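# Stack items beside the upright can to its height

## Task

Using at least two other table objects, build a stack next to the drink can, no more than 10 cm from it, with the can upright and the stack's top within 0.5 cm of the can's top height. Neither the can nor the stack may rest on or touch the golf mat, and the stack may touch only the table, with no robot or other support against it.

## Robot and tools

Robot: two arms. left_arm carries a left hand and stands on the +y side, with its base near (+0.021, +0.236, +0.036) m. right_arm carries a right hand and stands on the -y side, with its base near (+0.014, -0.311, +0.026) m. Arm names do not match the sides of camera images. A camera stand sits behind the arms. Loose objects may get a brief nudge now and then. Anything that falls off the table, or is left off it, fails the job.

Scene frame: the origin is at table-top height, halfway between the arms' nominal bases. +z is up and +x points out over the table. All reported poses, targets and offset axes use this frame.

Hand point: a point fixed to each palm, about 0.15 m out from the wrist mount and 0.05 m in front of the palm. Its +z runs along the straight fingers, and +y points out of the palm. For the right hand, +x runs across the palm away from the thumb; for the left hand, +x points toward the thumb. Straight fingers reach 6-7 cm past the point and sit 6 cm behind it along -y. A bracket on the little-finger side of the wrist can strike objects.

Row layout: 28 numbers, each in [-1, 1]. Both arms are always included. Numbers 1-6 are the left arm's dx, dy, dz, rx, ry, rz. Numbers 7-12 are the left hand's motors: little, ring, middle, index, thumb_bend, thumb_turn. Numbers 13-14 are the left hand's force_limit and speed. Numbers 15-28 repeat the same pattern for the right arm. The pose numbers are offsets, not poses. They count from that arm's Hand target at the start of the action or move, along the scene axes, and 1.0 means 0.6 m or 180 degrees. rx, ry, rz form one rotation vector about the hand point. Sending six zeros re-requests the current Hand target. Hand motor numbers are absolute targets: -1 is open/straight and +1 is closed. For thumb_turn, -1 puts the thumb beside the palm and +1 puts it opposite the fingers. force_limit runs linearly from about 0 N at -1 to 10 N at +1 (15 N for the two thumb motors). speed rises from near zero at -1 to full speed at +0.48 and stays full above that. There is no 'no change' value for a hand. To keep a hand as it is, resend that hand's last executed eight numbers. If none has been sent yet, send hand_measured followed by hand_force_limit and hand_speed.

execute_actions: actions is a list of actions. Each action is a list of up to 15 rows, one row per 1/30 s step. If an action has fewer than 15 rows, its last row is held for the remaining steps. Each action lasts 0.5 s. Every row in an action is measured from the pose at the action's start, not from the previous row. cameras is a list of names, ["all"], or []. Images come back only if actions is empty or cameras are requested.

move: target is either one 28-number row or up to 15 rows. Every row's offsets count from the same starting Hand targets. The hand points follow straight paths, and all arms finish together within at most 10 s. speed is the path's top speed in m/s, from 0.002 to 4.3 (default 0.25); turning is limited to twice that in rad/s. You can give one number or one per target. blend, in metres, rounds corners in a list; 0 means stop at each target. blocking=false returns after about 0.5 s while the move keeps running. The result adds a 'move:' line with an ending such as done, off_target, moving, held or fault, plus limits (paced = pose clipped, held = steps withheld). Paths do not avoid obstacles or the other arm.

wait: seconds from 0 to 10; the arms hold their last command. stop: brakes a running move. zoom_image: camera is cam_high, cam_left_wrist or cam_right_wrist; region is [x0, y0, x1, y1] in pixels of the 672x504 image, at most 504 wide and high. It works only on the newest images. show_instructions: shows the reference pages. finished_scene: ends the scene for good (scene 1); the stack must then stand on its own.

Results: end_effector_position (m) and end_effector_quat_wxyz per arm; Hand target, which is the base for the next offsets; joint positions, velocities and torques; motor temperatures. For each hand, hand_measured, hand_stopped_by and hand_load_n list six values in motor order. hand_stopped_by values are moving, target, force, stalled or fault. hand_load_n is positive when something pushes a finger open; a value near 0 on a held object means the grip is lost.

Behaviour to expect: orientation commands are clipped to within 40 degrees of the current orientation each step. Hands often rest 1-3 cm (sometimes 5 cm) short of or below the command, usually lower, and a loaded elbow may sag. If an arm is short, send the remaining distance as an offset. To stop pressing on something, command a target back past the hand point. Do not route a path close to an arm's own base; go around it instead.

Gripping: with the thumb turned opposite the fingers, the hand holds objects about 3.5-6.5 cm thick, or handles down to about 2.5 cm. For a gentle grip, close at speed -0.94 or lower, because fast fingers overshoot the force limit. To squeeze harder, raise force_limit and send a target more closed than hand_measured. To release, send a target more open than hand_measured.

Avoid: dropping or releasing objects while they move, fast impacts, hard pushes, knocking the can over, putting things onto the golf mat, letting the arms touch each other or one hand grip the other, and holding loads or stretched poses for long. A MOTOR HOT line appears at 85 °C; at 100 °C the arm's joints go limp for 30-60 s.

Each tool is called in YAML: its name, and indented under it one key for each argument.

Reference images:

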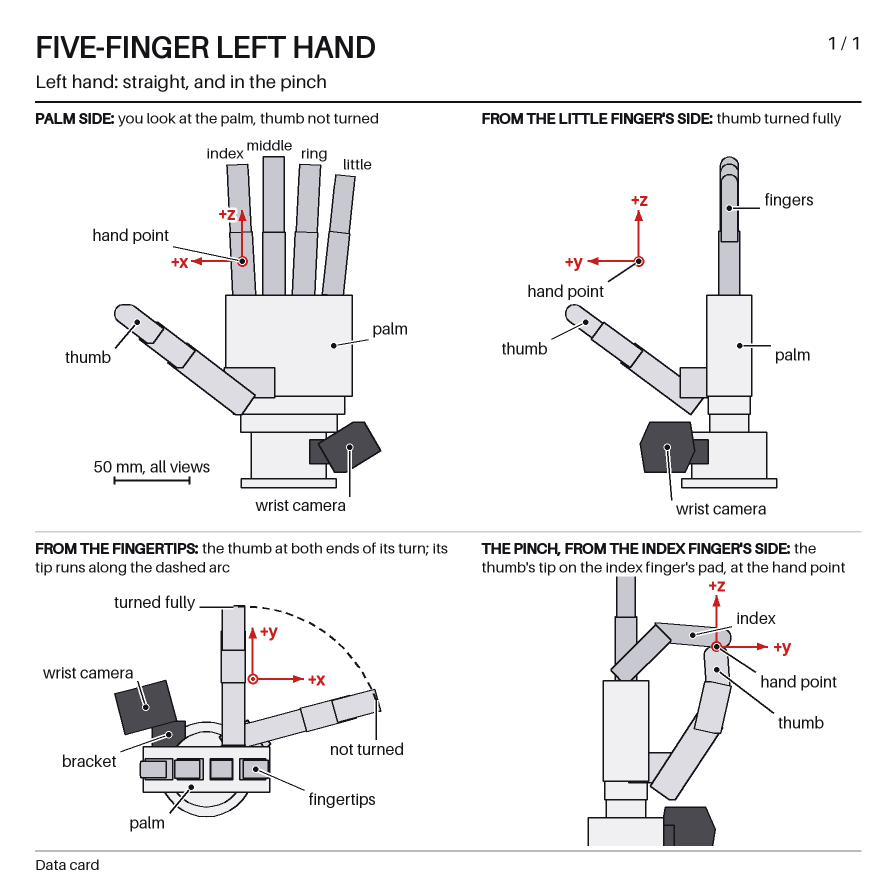

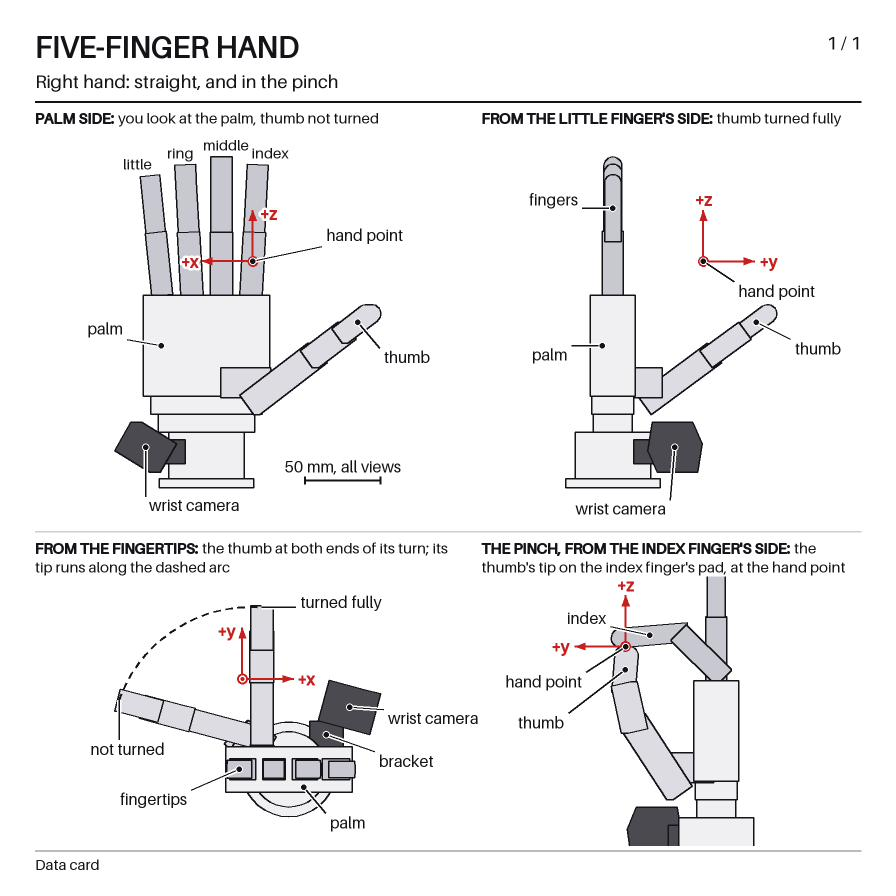

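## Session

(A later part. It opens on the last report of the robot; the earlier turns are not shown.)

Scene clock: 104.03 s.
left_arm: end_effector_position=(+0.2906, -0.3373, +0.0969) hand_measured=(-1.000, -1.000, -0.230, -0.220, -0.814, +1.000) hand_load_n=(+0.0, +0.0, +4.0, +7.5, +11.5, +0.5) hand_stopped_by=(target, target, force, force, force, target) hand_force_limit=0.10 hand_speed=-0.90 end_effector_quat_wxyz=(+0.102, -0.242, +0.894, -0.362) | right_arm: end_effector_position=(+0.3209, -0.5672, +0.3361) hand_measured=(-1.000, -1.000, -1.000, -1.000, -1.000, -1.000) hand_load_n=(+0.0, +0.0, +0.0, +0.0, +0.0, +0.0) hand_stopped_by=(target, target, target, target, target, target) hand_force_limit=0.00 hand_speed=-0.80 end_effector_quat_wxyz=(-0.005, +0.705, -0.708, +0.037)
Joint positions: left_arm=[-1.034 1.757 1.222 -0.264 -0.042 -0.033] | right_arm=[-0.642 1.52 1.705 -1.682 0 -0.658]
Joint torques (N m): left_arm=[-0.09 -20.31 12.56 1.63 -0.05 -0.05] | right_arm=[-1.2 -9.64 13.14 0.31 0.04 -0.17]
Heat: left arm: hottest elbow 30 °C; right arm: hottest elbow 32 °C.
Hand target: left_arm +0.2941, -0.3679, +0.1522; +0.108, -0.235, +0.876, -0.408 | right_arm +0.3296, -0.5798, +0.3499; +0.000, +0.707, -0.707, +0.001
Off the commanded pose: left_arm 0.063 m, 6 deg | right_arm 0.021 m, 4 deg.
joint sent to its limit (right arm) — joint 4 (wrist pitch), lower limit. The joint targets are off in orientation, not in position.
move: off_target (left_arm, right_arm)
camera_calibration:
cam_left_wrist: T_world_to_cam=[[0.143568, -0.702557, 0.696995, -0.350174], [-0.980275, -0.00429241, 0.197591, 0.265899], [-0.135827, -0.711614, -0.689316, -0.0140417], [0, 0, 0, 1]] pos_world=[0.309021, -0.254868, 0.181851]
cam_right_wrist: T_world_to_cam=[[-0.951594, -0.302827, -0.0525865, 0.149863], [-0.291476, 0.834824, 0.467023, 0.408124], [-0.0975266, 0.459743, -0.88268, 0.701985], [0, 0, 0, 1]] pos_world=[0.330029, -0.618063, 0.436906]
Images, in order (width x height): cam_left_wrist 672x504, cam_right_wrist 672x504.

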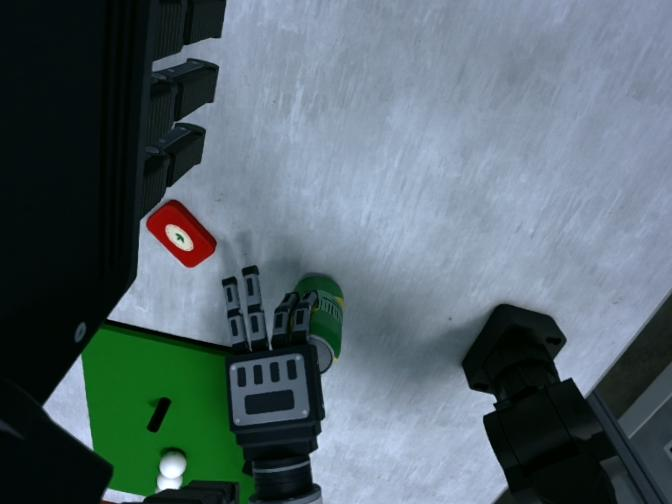

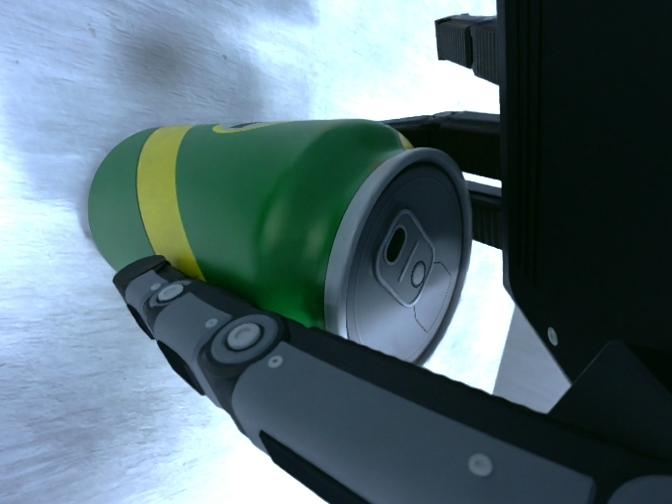

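move:
  target: [0.0,0,0.12,0,0,0,-1,-1,0.2,0.2,-0.1,1,0.1,-0.9, 0,0,0,0,0,0,-1,-1,-1,-1,-1,-1,0,-0.8]
  speed: 0.15
  cameras: ["cam_right_wrist", "cam_left_wrist"]

Scene clock: 105.73 s.
left_arm: end_effector_position=(+0.2975, -0.3511, +0.2032) hand_measured=(-1.000, -1.000, -0.230, -0.220, -0.812, +1.000) hand_load_n=(+0.0, -0.5, +0.0, +0.0, +0.0, +0.0) hand_stopped_by=(target, target, force, force, force, target) hand_force_limit=0.10 hand_speed=-0.90 end_effector_quat_wxyz=(+0.109, -0.239, +0.882, -0.392) | right_arm: end_effector_position=(+0.3209, -0.5672, +0.3361) hand_measured=(-1.000, -1.000, -1.000, -1.000, -1.000, -1.000) hand_load_n=(+0.0, +0.0, +0.0, -0.5, +0.0, +0.0) hand_stopped_by=(target, target, target, target, target, target) hand_force_limit=0.00 hand_speed=-0.80 end_effector_quat_wxyz=(-0.005, +0.705, -0.708, +0.037)
Joint positions: left_arm=[-1.034 1.657 1.363 -0.44 -0.042 -0.033] | right_arm=[-0.642 1.52 1.705 -1.682 0 -0.658]
Joint torques (N m): left_arm=[-0.15 -15.85 12.16 1.47 -0.08 -0.04] | right_arm=[-1.2 -9.64 13.12 0.34 0.04 -0.17]
Heat: left arm: hottest elbow 30 °C; right arm: hottest elbow 32 °C.
Hand target: left_arm +0.2940, -0.3680, +0.2242; +0.108, -0.235, +0.876, -0.408 | right_arm +0.3296, -0.5798, +0.3499; +0.000, +0.707, -0.707, +0.001
Off the commanded pose: left_arm 0.027 m, 2 deg | right_arm 0.021 m, 4 deg.
joint sent to its limit (right arm) — joint 4 (wrist pitch), lower limit. The joint targets are off in orientation, not in position.
move: off_target (left_arm, right_arm)
camera_calibration:
cam_left_wrist: T_world_to_cam=[[0.121537, -0.660693, 0.740752, -0.422561], [-0.9858, 0.00677781, 0.167788, 0.263217], [-0.115877, -0.750625, -0.650488, 0.0228717], [0, 0, 0, 1]] pos_world=[0.313486, -0.263799, 0.283726]
cam_right_wrist: T_world_to_cam=[[-0.951594, -0.302827, -0.0525865, 0.149863], [-0.291476, 0.834824, 0.467023, 0.408124], [-0.0975266, 0.459743, -0.88268, 0.701985], [0, 0, 0, 1]] pos_world=[0.330029, -0.618063, 0.436906]
Images, in order (width x height): cam_left_wrist 672x504, cam_right_wrist 672x504.

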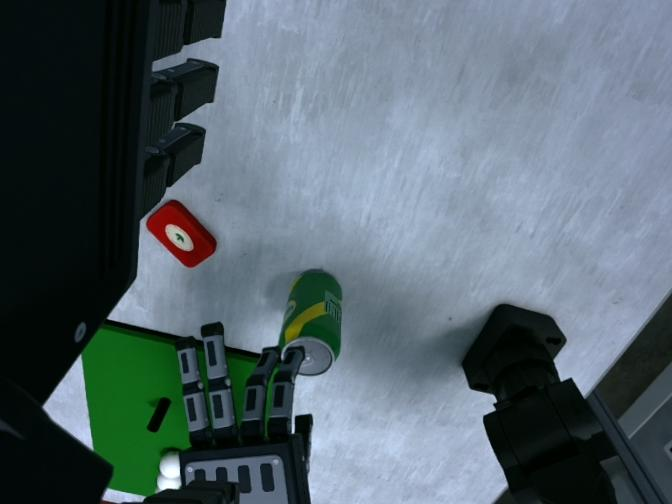

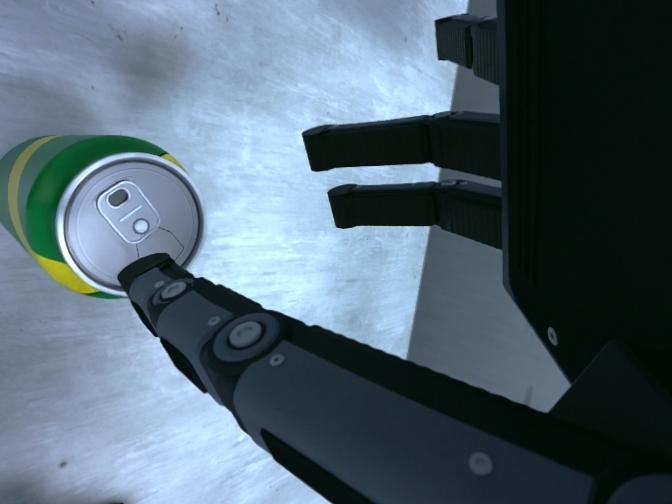

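move:
  target: [-0.0167,0.038,0.0,0,0,0,-1,-1,-0.6,-0.6,-1,1,0.1,0, 0,0,0,0,0,0,-1,-1,-1,-1,-1,-1,0,-0.8]
  speed: 0.1

Scene clock: 108.40 s.
left_arm: end_effector_position=(+0.2922, -0.3409, +0.2102) hand_measured=(-1.000, -1.000, -0.600, -0.600, -1.000, +1.000) hand_load_n=(+0.0, +0.0, +0.0, +0.0, +0.0, +0.0) hand_stopped_by=(target, target, target, target, target, target) hand_force_limit=0.10 hand_speed=0.00 end_effector_quat_wxyz=(+0.109, -0.239, +0.880, -0.395) | right_arm: end_effector_position=(+0.3209, -0.5672, +0.3361) hand_measured=(-1.000, -1.000, -1.000, -1.000, -1.000, -1.000) hand_load_n=(+0.0, +0.0, +0.0, +0.0, +0.0, +0.0) hand_stopped_by=(target, target, target, target, target, target) hand_force_limit=0.00 hand_speed=-0.80 end_effector_quat_wxyz=(-0.005, +0.705, -0.708, +0.037)
Joint positions: left_arm=[-1.034 1.62 1.334 -0.441 -0.042 -0.033] | right_arm=[-0.642 1.52 1.705 -1.682 0 -0.658]
Joint torques (N m): left_arm=[0.09 -17.32 8.57 2.07 -0.01 -0.03] | right_arm=[-1.2 -9.7 13.14 0.31 0.03 -0.17]
Heat: left arm: hottest elbow 30 °C; right arm: hottest elbow 32 °C.
Hand target: left_arm +0.2840, -0.3452, +0.2243; +0.108, -0.235, +0.876, -0.408 | right_arm +0.3296, -0.5798, +0.3499; +0.000, +0.707, -0.707, +0.001
Off the commanded pose: left_arm 0.017 m, 2 deg | right_arm 0.021 m, 4 deg.
joint sent to its limit (right arm) — joint 4 (wrist pitch), lower limit. The joint targets are off in orientation, not in position.
move: off_target (left_arm, right_arm)

move:
  target: [-0.015,0.022,-0.08,0,0,0,-1,-1,-0.6,-0.6,-1,1,0.1,0, 0,0,0,0,0,0,-1,-1,-1,-1,-1,-1,0,-0.8]
  speed: 0.1
  cameras: ["cam_right_wrist", "cam_left_wrist"]

Scene clock: 113.67 s.
left_arm: end_effector_position=(+0.2820, -0.3231, +0.1621) hand_measured=(-1.000, -1.000, -0.600, -0.600, -1.000, +1.000) hand_load_n=(+0.0, +0.0, +0.0, +0.0, +0.0, +0.0) hand_stopped_by=(target, target, target, target, target, target) hand_force_limit=0.10 hand_speed=0.00 end_effector_quat_wxyz=(+0.108, -0.239, +0.883, -0.390) | right_arm: end_effector_position=(+0.3209, -0.5672, +0.3361) hand_measured=(-1.000, -1.000, -1.000, -1.000, -1.000, -1.000) hand_load_n=(+0.0, +0.0, +0.0, +0.0, +0.0, -0.5) hand_stopped_by=(target, target, target, target, target, target) hand_force_limit=0.00 hand_speed=-0.80 end_effector_quat_wxyz=(-0.005, +0.705, -0.708, +0.037)
Joint positions: left_arm=[-1.036 1.617 1.201 -0.321 -0.043 -0.033] | right_arm=[-0.642 1.52 1.705 -1.682 0 -0.658]
Joint torques (N m): left_arm=[-0.15 -16.5 8.34 2.54 -0.11 -0.05] | right_arm=[-1.26 -9.64 13.14 0.31 0.04 -0.18]
Heat: left arm: hottest elbow 30 °C; right arm: hottest elbow 33 °C.
Hand target: left_arm +0.2750, -0.3321, +0.1763; +0.108, -0.235, +0.876, -0.408 | right_arm +0.3296, -0.5798, +0.3499; +0.000, +0.707, -0.707, +0.001
Off the commanded pose: left_arm 0.018 m, 2 deg | right_arm 0.021 m, 4 deg.
joint sent to its limit (right arm) — joint 4 (wrist pitch), lower limit. The joint targets are off in orientation, not in position.
move: off_target (left_arm, right_arm)
camera_calibration:
cam_left_wrist: T_world_to_cam=[[0.121936, -0.66372, 0.737975, -0.372415], [-0.985513, 0.0073415, 0.16944, 0.254443], [-0.117878, -0.747945, -0.653209, 0.0171688], [0, 0, 0, 1]] pos_world=[0.298192, -0.236206, 0.242935]
cam_right_wrist: T_world_to_cam=[[-0.951594, -0.302827, -0.0525865, 0.149863], [-0.291476, 0.834824, 0.467023, 0.408124], [-0.0975266, 0.459743, -0.88268, 0.701985], [0, 0, 0, 1]] pos_world=[0.330029, -0.618063, 0.436906]
Images, in order (width x height): cam_left_wrist 672x504, cam_right_wrist 672x504.

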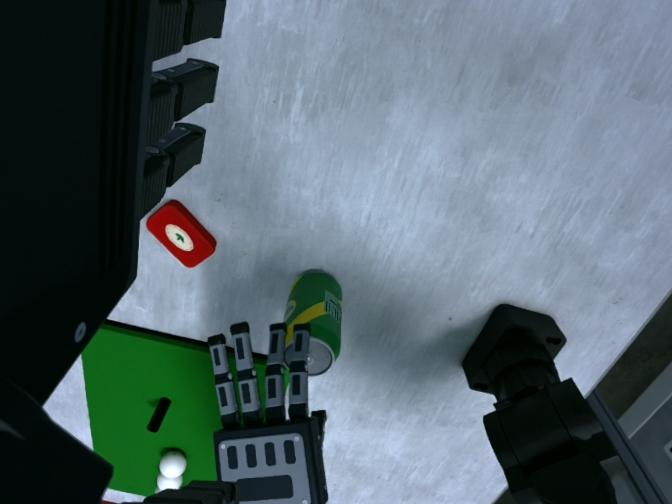

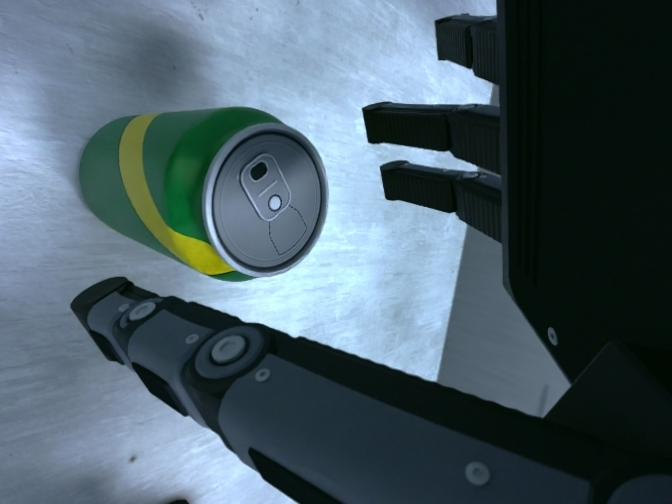

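move:
  target: [0.008,-0.014,-0.13,0,0,0,-1,-1,-0.6,-0.6,-1,1,0.1,0, 0,0,0,0,0,0,-1,-1,-1,-1,-1,-1,0,-0.8]
  speed: 0.1
  cameras: ["cam_right_wrist", "cam_left_wrist"]

Scene clock: 115.77 s.
left_arm: end_effector_position=(+0.2860, -0.3309, +0.0992) hand_measured=(-1.000, -1.000, -0.600, -0.600, -1.000, +1.000) hand_load_n=(+0.0, +0.0, +0.0, +0.0, +0.0, +0.0) hand_stopped_by=(target, target, target, target, target, target) hand_force_limit=0.10 hand_speed=0.00 end_effector_quat_wxyz=(+0.111, -0.238, +0.878, -0.401) | right_arm: end_effector_position=(+0.3209, -0.5672, +0.3361) hand_measured=(-1.000, -1.000, -1.000, -1.000, -1.000, -1.000) hand_load_n=(+0.0, +0.0, +0.0, +0.0, +0.0, +0.0) hand_stopped_by=(target, target, target, target, target, target) hand_force_limit=0.00 hand_speed=-0.80 end_effector_quat_wxyz=(-0.005, +0.705, -0.708, +0.037)
Joint positions: left_arm=[-1.036 1.711 1.124 -0.126 -0.043 -0.033] | right_arm=[-0.642 1.52 1.705 -1.682 0 -0.658]
Joint torques (N m): left_arm=[-0.09 -14.68 7.95 2.65 -0.1 -0.05] | right_arm=[-1.2 -9.7 13.15 0.34 0.04 -0.17]
Heat: left arm: hottest elbow 30 °C; right arm: hottest elbow 33 °C.
Hand target: left_arm +0.2798, -0.3404, +0.0983; +0.108, -0.235, +0.876, -0.408 | right_arm +0.3296, -0.5798, +0.3499; +0.000, +0.707, -0.707, +0.001
Off the commanded pose: left_arm 0.011 m, 1 deg | right_arm 0.021 m, 4 deg.
joint sent to its limit (right arm) — joint 4 (wrist pitch), lower limit. The joint targets are off in orientation, not in position.
move: off_target (left_arm, right_arm)
camera_calibration:
cam_left_wrist: T_world_to_cam=[[0.113694, -0.6478, 0.753279, -0.325517], [-0.987318, 0.0108879, 0.158381, 0.271958], [-0.110801, -0.761733, -0.638347, -0.0373512], [0, 0, 0, 1]] pos_world=[0.30138, -0.242282, 0.178289]
cam_right_wrist: T_world_to_cam=[[-0.951594, -0.302827, -0.0525865, 0.149863], [-0.291476, 0.834824, 0.467023, 0.408124], [-0.0975266, 0.459743, -0.88268, 0.701985], [0, 0, 0, 1]] pos_world=[0.330029, -0.618063, 0.436906]
Images, in order (width x height): cam_left_wrist 672x504, cam_right_wrist 672x504.

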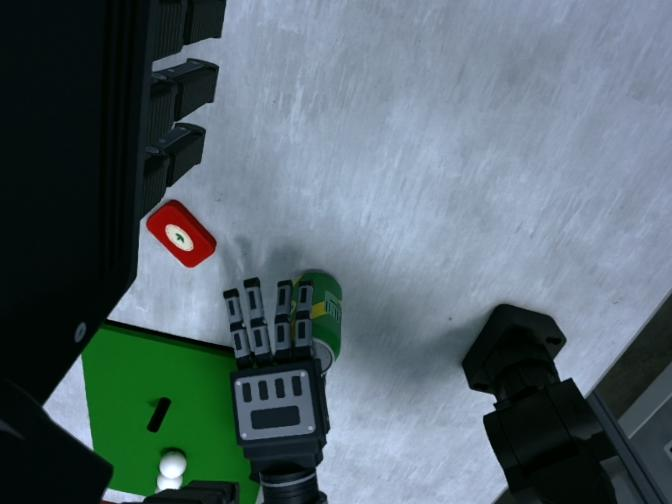

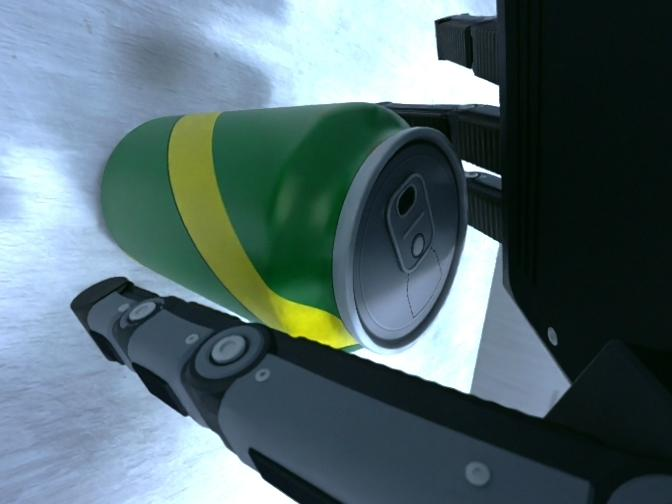

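move:
  target: [0,0,0,0,0,0,-1,-1,0.3,0.3,0.1,1,0.9,-0.88, 0,0,0,0,0,0,-1,-1,-1,-1,-1,-1,0,-0.8]
  speed: 0.1
  cameras: ["cam_right_wrist"]

Scene clock: 117.77 s.
left_arm: end_effector_position=(+0.2863, -0.3314, +0.0996) hand_measured=(-1.000, -1.000, -0.224, -0.212, -0.810, +1.000) hand_load_n=(+0.0, -0.5, +7.5, +9.5, +16.5, +0.5) hand_stopped_by=(target, target, force, force, force, target) hand_force_limit=0.90 hand_speed=-0.88 end_effector_quat_wxyz=(+0.111, -0.238, +0.877, -0.402) | right_arm: end_effector_position=(+0.3209, -0.5672, +0.3361) hand_measured=(-1.000, -1.000, -1.000, -1.000, -1.000, -1.000) hand_load_n=(+0.0, +0.0, +0.0, +0.0, +0.0, +0.0) hand_stopped_by=(target, target, target, target, target, target) hand_force_limit=0.00 hand_speed=-0.80 end_effector_quat_wxyz=(-0.005, +0.705, -0.708, +0.037)
Joint positions: left_arm=[-1.036 1.711 1.124 -0.124 -0.043 -0.033] | right_arm=[-0.642 1.52 1.705 -1.682 0 -0.658]
Joint torques (N m): left_arm=[-0.09 -14.62 7.92 2.55 -0.09 -0.05] | right_arm=[-1.14 -9.7 13.15 0.34 0.04 -0.17]
Heat: left arm: hottest elbow 31 °C; right arm: hottest elbow 33 °C.
Hand target: left_arm +0.2797, -0.3404, +0.0984; +0.108, -0.235, +0.876, -0.408 | right_arm +0.3296, -0.5798, +0.3499; +0.000, +0.707, -0.707, +0.001
Off the commanded pose: left_arm 0.011 m, 1 deg | right_arm 0.021 m, 4 deg.
joint sent to its limit (right arm) — joint 4 (wrist pitch), lower limit. The joint targets are off in orientation, not in position.
move: off_target (left_arm, right_arm)
camera_calibration:
cam_right_wrist: T_world_to_cam=[[-0.951594, -0.302827, -0.0525865, 0.149863], [-0.291476, 0.834824, 0.467023, 0.408124], [-0.0975266, 0.459743, -0.88268, 0.701985], [0, 0, 0, 1]] pos_world=[0.330029, -0.618063, 0.436906]
Images, in order (width x height): cam_right_wrist 672x504.

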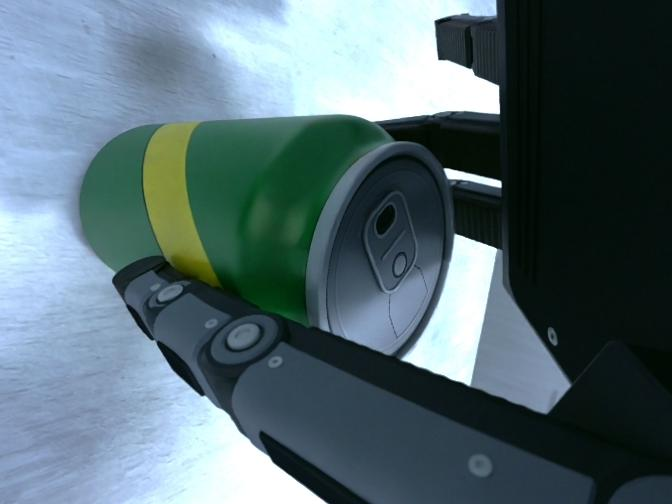

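move:
  target: [0,0,0.22,0,0,0,-1,-1,0.3,0.3,0.1,1,0.9,-0.88, 0,0,0,0,0,0,-1,-1,-1,-1,-1,-1,0,-0.8]
  speed: 0.15
  cameras: ["cam_right_wrist", "cam_left_wrist"]

Scene clock: 119.80 s.
left_arm: end_effector_position=(+0.2827, -0.3245, +0.2136) hand_measured=(-1.000, -1.000, -0.224, -0.212, -0.806, +1.000) hand_load_n=(+0.0, -0.5, +0.0, +0.0, -0.5, +0.0) hand_stopped_by=(target, target, force, force, force, target) hand_force_limit=0.90 hand_speed=-0.88 end_effector_quat_wxyz=(+0.109, -0.238, +0.880, -0.395) | right_arm: end_effector_position=(+0.3209, -0.5672, +0.3361) hand_measured=(-1.000, -1.000, -1.000, -1.000, -1.000, -1.000) hand_load_n=(+0.0, +0.0, +0.0, +0.0, +0.0, +0.0) hand_stopped_by=(target, target, target, target, target, target) hand_force_limit=0.00 hand_speed=-0.80 end_effector_quat_wxyz=(-0.005, +0.705, -0.708, +0.037)
Joint positions: left_arm=[-1.036 1.57 1.281 -0.438 -0.043 -0.033] | right_arm=[-0.642 1.52 1.705 -1.682 0 -0.658]
Joint torques (N m): left_arm=[-0.03 -14.04 11.93 1.48 -0.09 -0.04] | right_arm=[-1.14 -9.7 13.14 0.32 0.04 -0.17]
Heat: left arm: hottest elbow 31 °C; right arm: hottest elbow 33 °C.
Hand target: left_arm +0.2798, -0.3403, +0.2303; +0.108, -0.235, +0.876, -0.408 | right_arm +0.3296, -0.5798, +0.3499; +0.000, +0.707, -0.707, +0.001
Off the commanded pose: left_arm 0.023 m, 2 deg | right_arm 0.021 m, 4 deg.
joint sent to its limit (right arm) — joint 4 (wrist pitch), lower limit. The joint targets are off in orientation, not in position.
move: off_target (left_arm, right_arm)
camera_calibration:
cam_left_wrist: T_world_to_cam=[[0.118318, -0.655747, 0.745652, -0.409385], [-0.986377, 0.00881173, 0.164265, 0.248291], [-0.114287, -0.754929, -0.645771, 0.0449675], [0, 0, 0, 1]] pos_world=[0.298485, -0.236693, 0.293511]
cam_right_wrist: T_world_to_cam=[[-0.951594, -0.302827, -0.0525865, 0.149863], [-0.291476, 0.834824, 0.467023, 0.408124], [-0.0975266, 0.459743, -0.88268, 0.701985], [0, 0, 0, 1]] pos_world=[0.330029, -0.618063, 0.436906]
Images, in order (width x height): cam_left_wrist 672x504, cam_right_wrist 672x504.

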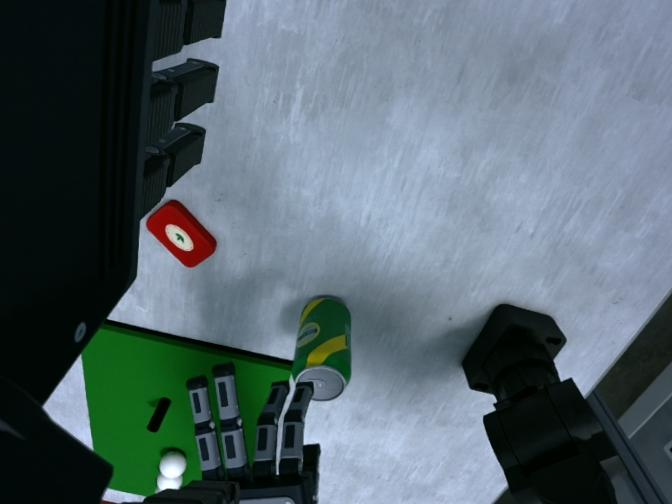

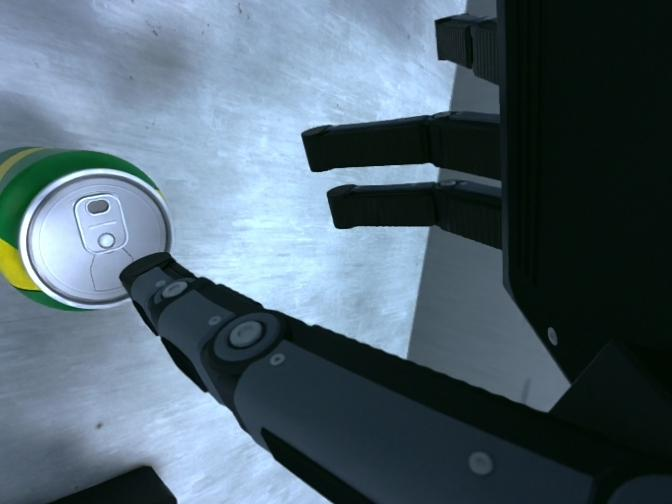

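move:
  target:
    - [0.2336,0.6,0.083,-0.0523,-0.0906,0.3305,-0.1,-0.1,-0.1,-0.1,-0.6,1,0.1,0, -0.05,-0.25,0,0,0,0,-1,-1,-1,-1,-1,-1,0,-0.8]
  speed: 0.4

move:
  target:
    - [-0.108,0.63,-0.05,0,0,0.328,-0.1,-0.1,-0.1,-0.1,-0.6,1,0.1,0, 0,0,0,0,0,0,-1,-1,-1,-1,-1,-1,0,-0.8]
  speed: 0.4
  cameras: ["all"]

Scene clock: 132.73 s.
left_arm: end_effector_position=(+0.4144, +0.0158, +0.2711) hand_measured=(-0.100, -0.100, -0.100, -0.100, -0.600, +1.000) hand_load_n=(+0.0, +0.0, +0.0, +0.0, +0.0, +0.5) hand_stopped_by=(target, target, target, target, target, target) hand_force_limit=0.10 hand_speed=0.00 end_effector_quat_wxyz=(-0.392, +0.580, -0.602, +0.384) | right_arm: end_effector_position=(+0.2953, -0.7151, +0.3379) hand_measured=(-1.000, -1.000, -1.000, -1.000, -1.000, -1.000) hand_load_n=(+0.0, +0.0, +0.0, +0.0, +0.0, +0.0) hand_stopped_by=(target, target, target, target, target, target) hand_force_limit=0.00 hand_speed=-0.80 end_effector_quat_wxyz=(+0.011, +0.706, -0.706, +0.064)
Joint positions: left_arm=[-0.61 0.978 0.771 -0.294 -0.596 -0.27] | right_arm=[-0.881 1.724 1.966 -1.683 0.007 -0.902]
Joint torques (N m): left_arm=[2.55 -5.89 8.92 2.74 -0.16 -0.06] | right_arm=[-1.32 -12.63 13.15 0.47 0.04 -0.11]
Heat: left arm: hottest elbow 33 °C; right arm: hottest elbow 34 °C.
Hand target: left_arm +0.4198, +0.0195, +0.2799; -0.394, +0.587, -0.587, +0.396 | right_arm +0.2995, -0.7297, +0.3500; +0.000, +0.707, -0.708, +0.001
Off the commanded pose: left_arm 0.011 m, 2 deg | right_arm 0.019 m, 7 deg.
joint sent to its limit (right arm) — joint 4 (wrist pitch), lower limit. The joint targets are off in orientation, not in position.
move: off_target (left_arm, right_arm)

Scene clock: 134.87 s.
left_arm: end_effector_position=(+0.3515, +0.3915, +0.2445) hand_measured=(-0.100, -0.100, -0.100, -0.100, -0.600, +1.000) hand_load_n=(+0.0, +0.0, +0.0, +0.0, +0.0, +0.0) hand_stopped_by=(target, target, target, target, target, target) hand_force_limit=0.10 hand_speed=0.00 end_effector_quat_wxyz=(-0.533, +0.801, -0.227, +0.149) | right_arm: end_effector_position=(+0.2953, -0.7152, +0.3379) hand_measured=(-1.000, -1.000, -1.000, -1.000, -1.000, -1.000) hand_load_n=(+0.0, +0.0, +0.0, +0.0, +0.0, +0.0) hand_stopped_by=(target, target, target, target, target, target) hand_force_limit=0.00 hand_speed=-0.80 end_effector_quat_wxyz=(+0.011, +0.706, -0.705, +0.064)
Joint positions: left_arm=[0.232 0.733 0.587 -0.419 -0.764 -0.411] | right_arm=[-0.881 1.724 1.966 -1.683 0.007 -0.903]
Joint velocities: left_arm=[-0.005 -0.015 -0.017 -0.007 -0.154 0.051] | right_arm=[within noise]
Joint torques (N m): left_arm=[2.55 -0.5 9.63 2.62 -0.15 0.13] | right_arm=[-1.26 -12.51 13.14 0.49 0.04 -0.17]
Heat: left arm: hottest elbow 33 °C; right arm: hottest elbow 35 °C.
Hand target: left_arm +0.3550, +0.3976, +0.2500; -0.538, +0.800, -0.221, +0.150 | right_arm +0.2995, -0.7297, +0.3500; +0.000, +0.707, -0.707, +0.001
Off the commanded pose: left_arm 0.009 m, 1 deg | right_arm 0.019 m, 7 deg.
joint sent to its limit (right arm) — joint 4 (wrist pitch), lower limit. The joint targets are off in orientation, not in position.
move: off_target (right_arm)
camera_calibration:
cam_left_wrist: T_world_to_cam=[[0.379598, 0.179932, 0.907485, -0.429693], [0.442215, -0.896881, -0.00714747, 0.199062], [0.81262, 0.404017, -0.420023, -0.22138], [0, 0, 0, 1]] pos_world=[0.254981, 0.345292, 0.298378]
cam_right_wrist: T_world_to_cam=[[-0.949348, -0.31031, -0.0494548, 0.0737623], [-0.302479, 0.859836, 0.411326, 0.563295], [-0.0851153, 0.40545, -0.910146, 0.735905], [0, 0, 0, 1]] pos_world=[0.303047, -0.759825, 0.441731]

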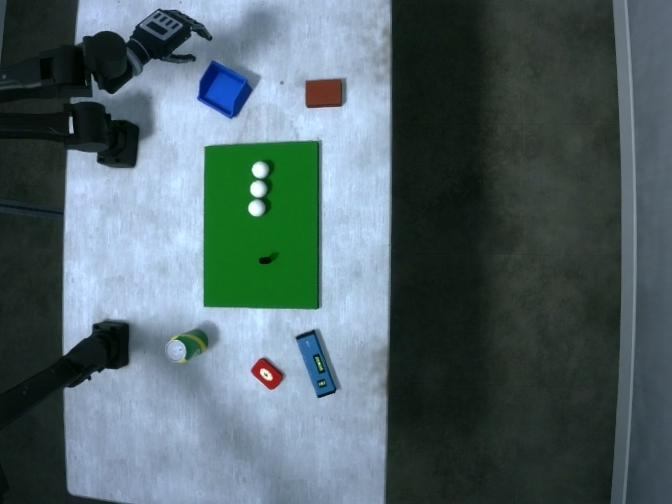

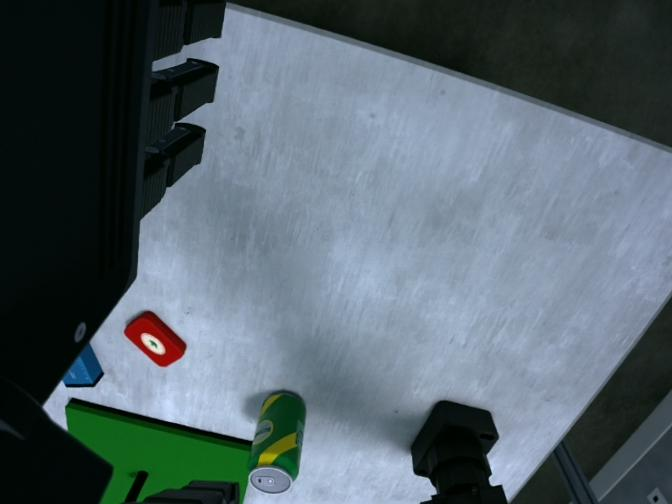

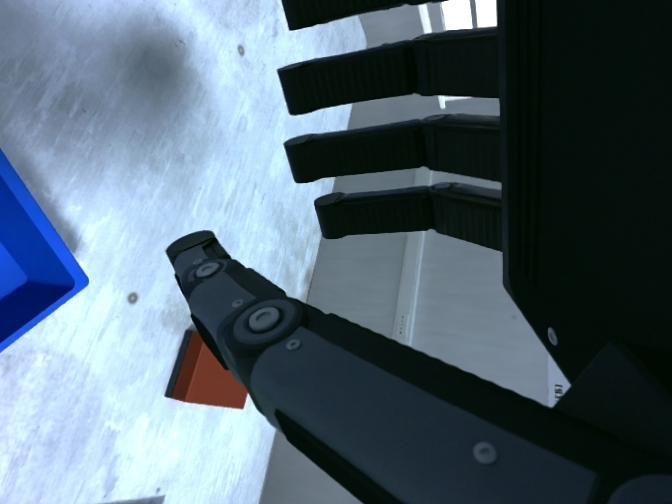

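move:
  target:
    - [0.0075,0.0557,-0.19,0,0,0,-0.1,-0.1,-0.1,-0.1,-0.6,1,0.1,0, 0,0,0,0,0,0,-1,-1,-1,-1,-1,-1,0,-0.8]
  speed: 0.25
  cameras: ["all"]

Scene clock: 137.27 s.
left_arm: end_effector_position=(+0.3599, +0.4243, +0.1364) hand_measured=(-0.100, -0.100, -0.100, -0.100, -0.600, +1.000) hand_load_n=(+0.0, +0.0, +0.0, +0.0, +0.0, +0.0) hand_stopped_by=(target, target, target, target, target, target) hand_force_limit=0.10 hand_speed=0.00 end_effector_quat_wxyz=(-0.534, +0.800, -0.225, +0.154) | right_arm: end_effector_position=(+0.2953, -0.7152, +0.3379) hand_measured=(-1.000, -1.000, -1.000, -1.000, -1.000, -1.000) hand_load_n=(+0.0, +0.0, +0.0, +0.0, +0.0, +0.0) hand_stopped_by=(target, target, target, target, target, target) hand_force_limit=0.00 hand_speed=-0.80 end_effector_quat_wxyz=(+0.011, +0.706, -0.705, +0.064)
Joint positions: left_arm=[0.363 0.957 0.363 0.095 -0.648 -0.325] | right_arm=[-0.881 1.724 1.966 -1.683 0.007 -0.903]
Joint torques (N m): left_arm=[2.73 -1.73 7.68 2.77 -0.08 0.14] | right_arm=[-1.26 -12.57 13.14 0.49 0.04 -0.17]
Heat: left arm: hottest elbow 33 °C; right arm: hottest elbow 36 °C.
Hand target: left_arm +0.3595, +0.4309, +0.1360; -0.538, +0.800, -0.221, +0.150 | right_arm +0.2995, -0.7297, +0.3500; +0.000, +0.707, -0.707, +0.001
Off the commanded pose: left_arm 0.007 m, 1 deg | right_arm 0.019 m, 7 deg.
joint sent to its limit (right arm) — joint 4 (wrist pitch), lower limit. The joint targets are off in orientation, not in position.
move: off_target (right_arm)
camera_calibration:
cam_left_wrist: T_world_to_cam=[[0.370157, 0.179156, 0.91153, -0.337448], [0.440671, -0.897665, -0.00251808, 0.224264], [0.817797, 0.402617, -0.411226, -0.289428], [0, 0, 0, 1]] pos_world=[0.262776, 0.378298, 0.189138]
cam_right_wrist: T_world_to_cam=[[-0.949348, -0.31031, -0.0494548, 0.0737623], [-0.302479, 0.859836, 0.411326, 0.563295], [-0.0851153, 0.40545, -0.910146, 0.735905], [0, 0, 0, 1]] pos_world=[0.303047, -0.759825, 0.441731]

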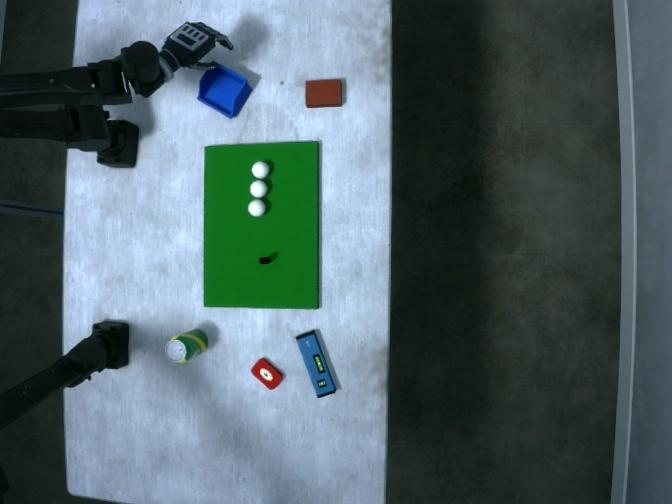

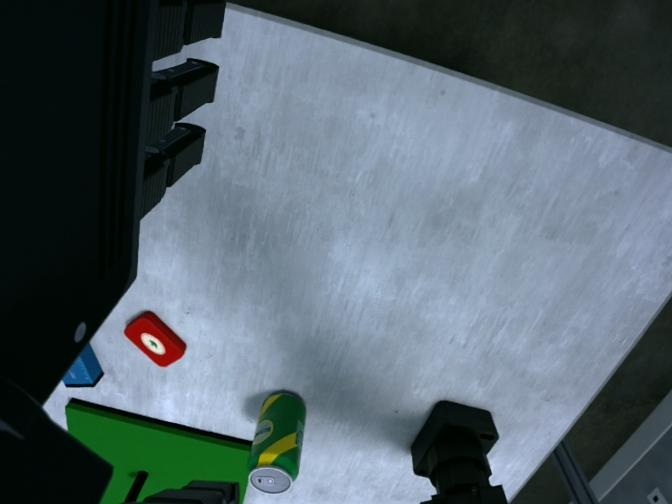

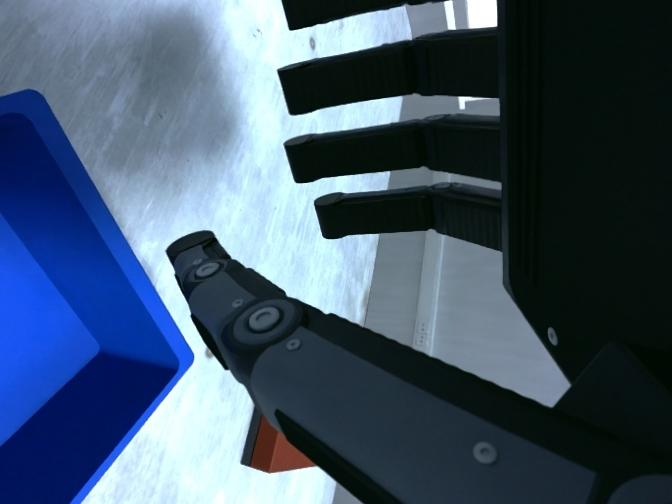

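move:
  target:
    - [0.0183,-0.0167,-0.085,0,0,0,-0.1,-0.1,-0.1,-0.1,-0.6,1,0.1,0, 0,0,0,0,0,0,-1,-1,-1,-1,-1,-1,0,-0.8]
  speed: 0.15
  cameras: ["cam_high","cam_left_wrist","cam_right_wrist"]

Scene clock: 142.53 s.
left_arm: end_effector_position=(+0.3647, +0.4257, +0.0850) hand_measured=(-0.100, -0.100, -0.100, -0.100, -0.600, +1.000) hand_load_n=(+0.5, +0.0, +0.0, +0.0, +0.0, +0.0) hand_stopped_by=(target, target, target, target, target, target) hand_force_limit=0.10 hand_speed=0.00 end_effector_quat_wxyz=(-0.537, +0.802, -0.221, +0.142) | right_arm: end_effector_position=(+0.2953, -0.7152, +0.3379) hand_measured=(-1.000, -1.000, -1.000, -1.000, -1.000, -1.000) hand_load_n=(+0.0, +0.0, +0.0, +0.5, +0.0, +0.0) hand_stopped_by=(target, target, target, target, target, target) hand_force_limit=0.00 hand_speed=-0.80 end_effector_quat_wxyz=(+0.011, +0.706, -0.705, +0.064)
Joint positions: left_arm=[0.345 1.167 0.307 0.342 -0.687 -0.336] | right_arm=[-0.881 1.724 1.966 -1.683 0.007 -0.903]
Joint torques (N m): left_arm=[-0.21 -3.02 6.24 2.63 -0.38 -0.04] | right_arm=[-1.26 -12.63 13.11 0.49 0.04 -0.17]
Motor temperatures (°C): left_arm=[23 26 32 24 21 24] | right_arm=[25 25 37 23 21 22]
Heat: left arm: hottest elbow 32 °C; right arm: hottest elbow 37 °C.
Hand target: left_arm +0.3704, +0.4210, +0.0850; -0.538, +0.800, -0.221, +0.150 | right_arm +0.2995, -0.7297, +0.3500; +0.000, +0.707, -0.707, +0.001
Off the commanded pose: left_arm 0.008 m, 1 deg | right_arm 0.019 m, 7 deg.
joint sent to its limit (right arm) — joint 4 (wrist pitch), lower limit. The joint targets are off in orientation, not in position.
move: off_target (right_arm)
camera_calibration:
cam_left_wrist: T_world_to_cam=[[0.380133, 0.179966, 0.907255, -0.296298], [0.458212, -0.888704, -0.0157009, 0.214207], [0.803456, 0.421683, -0.420288, -0.317136], [0, 0, 0, 1]] pos_world=[0.269285, 0.377421, 0.138893]
cam_right_wrist: T_world_to_cam=[[-0.949348, -0.31031, -0.0494548, 0.0737623], [-0.302479, 0.859836, 0.411326, 0.563295], [-0.0851153, 0.40545, -0.910146, 0.735905], [0, 0, 0, 1]] pos_world=[0.303047, -0.759825, 0.441731]

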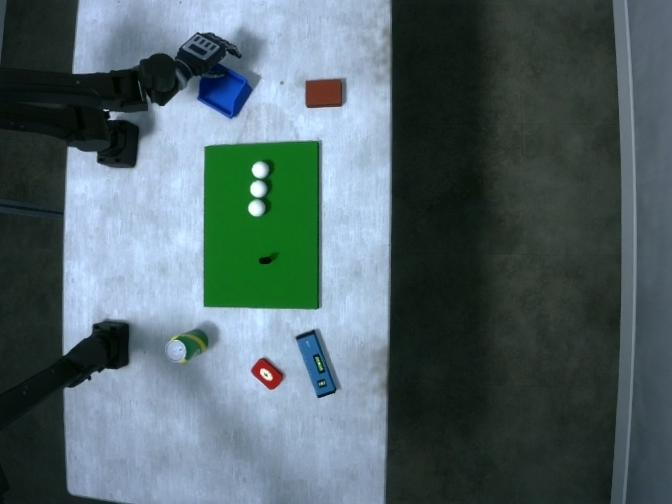

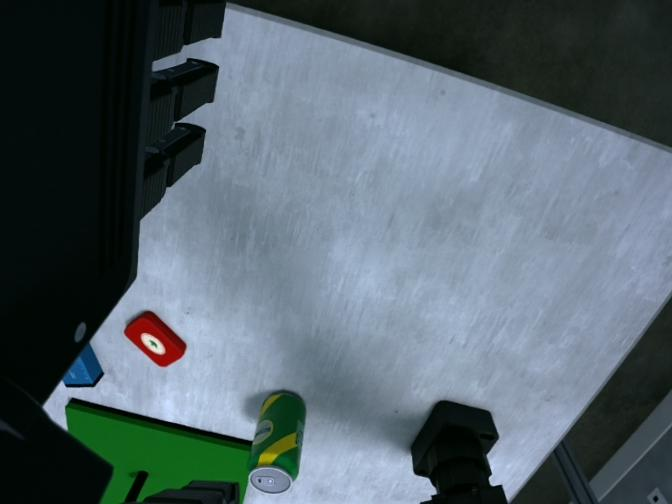

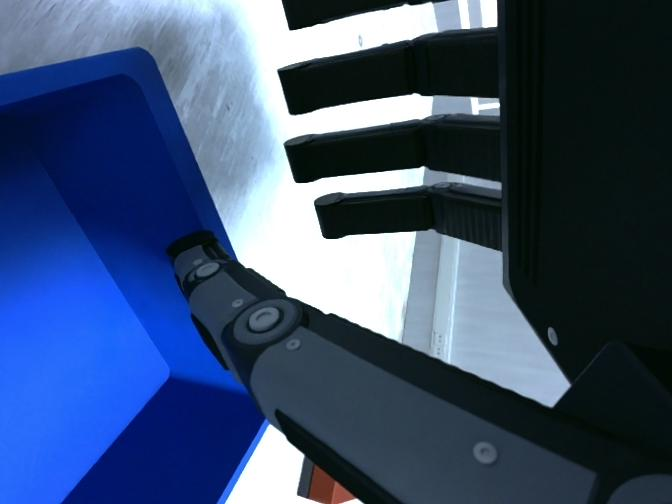

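move:
  target:
    - [-0.01,-0.017,0,0,0,0,-0.1,-0.1,-0.1,-0.1,-0.6,1,0.1,0, 0,0,0,0,0,0,-1,-1,-1,-1,-1,-1,0,-0.8]
    - [-0.01,-0.017,-0.055,0,0,0,-0.1,-0.1,-0.1,-0.1,-0.6,1,0.1,0, 0,0,0,0,0,0,-1,-1,-1,-1,-1,-1,0,-0.8]
  speed: 0.08
  cameras: ["cam_left_wrist","cam_right_wrist"]

Scene clock: 146.30 s.
left_arm: end_effector_position=(+0.3600, +0.4158, +0.0526) hand_measured=(-0.100, -0.100, -0.100, -0.100, -0.600, +1.000) hand_load_n=(+0.0, +0.0, +0.0, +0.0, +0.0, +0.0) hand_stopped_by=(target, target, target, target, target, target) hand_force_limit=0.10 hand_speed=0.00 end_effector_quat_wxyz=(-0.537, +0.802, -0.220, +0.143) | right_arm: end_effector_position=(+0.2953, -0.7152, +0.3379) hand_measured=(-1.000, -1.000, -1.000, -1.000, -1.000, -1.000) hand_load_n=(+0.0, +0.0, +0.0, +0.0, +0.0, +0.0) hand_stopped_by=(target, target, target, target, target, target) hand_force_limit=0.00 hand_speed=-0.80 end_effector_quat_wxyz=(+0.011, +0.706, -0.705, +0.064)
Joint positions: left_arm=[0.311 1.295 0.256 0.509 -0.716 -0.359] | right_arm=[-0.881 1.724 1.966 -1.683 0.007 -0.903]
Joint torques (N m): left_arm=[-0.21 -3.78 4.97 2.65 -0.4 -0.03] | right_arm=[-1.26 -12.63 13.15 0.49 0.04 -0.17]
Heat: left arm: hottest elbow 32 °C; right arm: hottest elbow 38 °C.
Hand target: left_arm +0.3644, +0.4108, +0.0519; -0.538, +0.800, -0.221, +0.150 | right_arm +0.2995, -0.7297, +0.3500; +0.000, +0.707, -0.707, +0.001
Off the commanded pose: left_arm 0.007 m, 1 deg | right_arm 0.019 m, 7 deg.
joint sent to its limit (right arm) — joint 4 (wrist pitch), lower limit. The joint targets are off in orientation, not in position.
move: off_target (right_arm)
camera_calibration:
cam_left_wrist: T_world_to_cam=[[0.377387, 0.180494, 0.908296, -0.262628], [0.459108, -0.888266, -0.0142403, 0.206497], [0.804238, 0.42238, -0.418087, -0.323383], [0, 0, 0, 1]] pos_world=[0.264384, 0.367418, 0.106282]
cam_right_wrist: T_world_to_cam=[[-0.949348, -0.31031, -0.0494548, 0.0737623], [-0.302479, 0.859836, 0.411326, 0.563295], [-0.0851153, 0.40545, -0.910146, 0.735905], [0, 0, 0, 1]] pos_world=[0.303047, -0.759825, 0.441731]
Images, in order (width x height): cam_left_wrist 672x504, cam_right_wrist 672x504.

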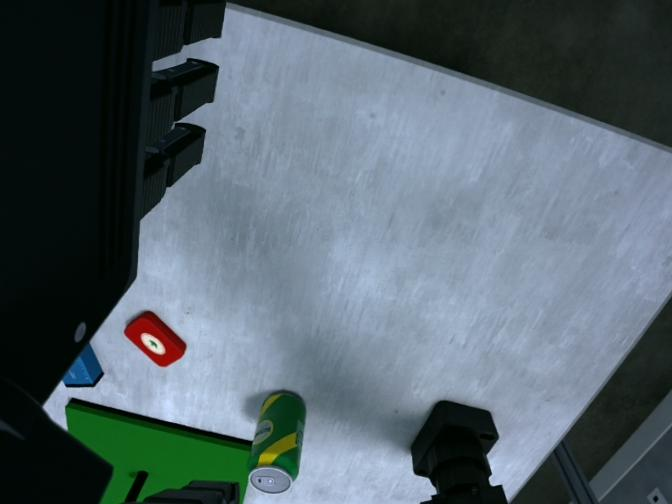

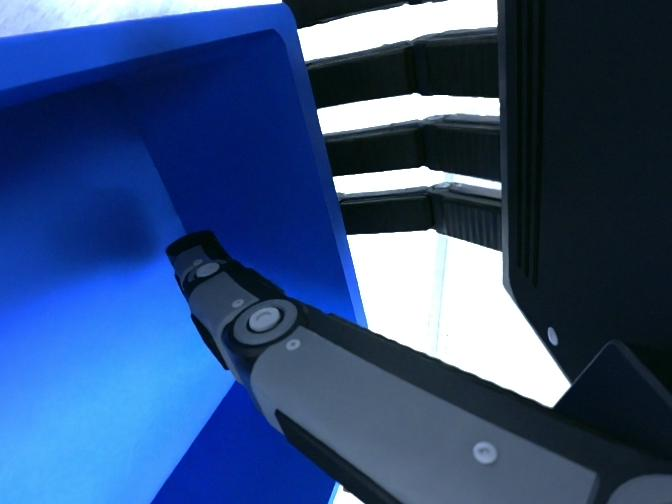

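move:
  target: [0,0,0,0,0,0,-0.1,0.4,0.4,0.4,0.3,1,-0.1,-0.85, 0,0,0,0,0,0,-1,-1,-1,-1,-1,-1,0,-0.8]
  speed: 0.08
  cameras: ["cam_right_wrist"]

Scene clock: 148.60 s.
left_arm: end_effector_position=(+0.3606, +0.4159, +0.0534) hand_measured=(-0.100, +0.356, +0.312, +0.328, -0.384, +1.000) hand_load_n=(+0.0, +5.0, +7.5, +3.5, +8.5, +0.0) hand_stopped_by=(target, force, force, force, force, target) hand_force_limit=-0.10 hand_speed=-0.85 end_effector_quat_wxyz=(-0.538, +0.801, -0.219, +0.144) | right_arm: end_effector_position=(+0.2953, -0.7152, +0.3379) hand_measured=(-1.000, -1.000, -1.000, -1.000, -1.000, -1.000) hand_load_n=(+0.0, +0.0, +0.0, +0.0, +0.0, +0.0) hand_stopped_by=(target, target, target, target, target, target) hand_force_limit=0.00 hand_speed=-0.80 end_effector_quat_wxyz=(+0.011, +0.706, -0.705, +0.064)
Joint positions: left_arm=[0.311 1.295 0.256 0.513 -0.717 -0.361] | right_arm=[-0.881 1.724 1.966 -1.683 0.007 -0.903]
Joint torques (N m): left_arm=[-0.15 -3.6 4.96 2.52 -0.37 -0.02] | right_arm=[-1.32 -12.63 13.15 0.49 0.04 -0.17]
Heat: left arm: hottest elbow 32 °C; right arm: hottest elbow 38 °C.
Hand target: left_arm +0.3644, +0.4108, +0.0520; -0.538, +0.800, -0.221, +0.150 | right_arm +0.2995, -0.7297, +0.3500; +0.000, +0.707, -0.707, +0.001
Off the commanded pose: left_arm 0.007 m, 1 deg | right_arm 0.019 m, 7 deg.
joint sent to its limit (right arm) — joint 4 (wrist pitch), lower limit. The joint targets are off in orientation, not in position.
move: off_target (right_arm)
camera_calibration:
cam_right_wrist: T_world_to_cam=[[-0.949348, -0.31031, -0.0494548, 0.0737623], [-0.302479, 0.859836, 0.411326, 0.563295], [-0.0851153, 0.40545, -0.910146, 0.735905], [0, 0, 0, 1]] pos_world=[0.303047, -0.759825, 0.441731]
Images, in order (width x height): cam_right_wrist 672x504.

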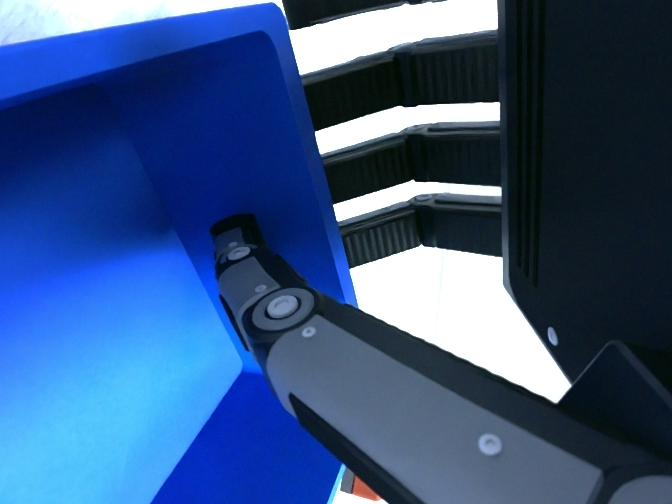

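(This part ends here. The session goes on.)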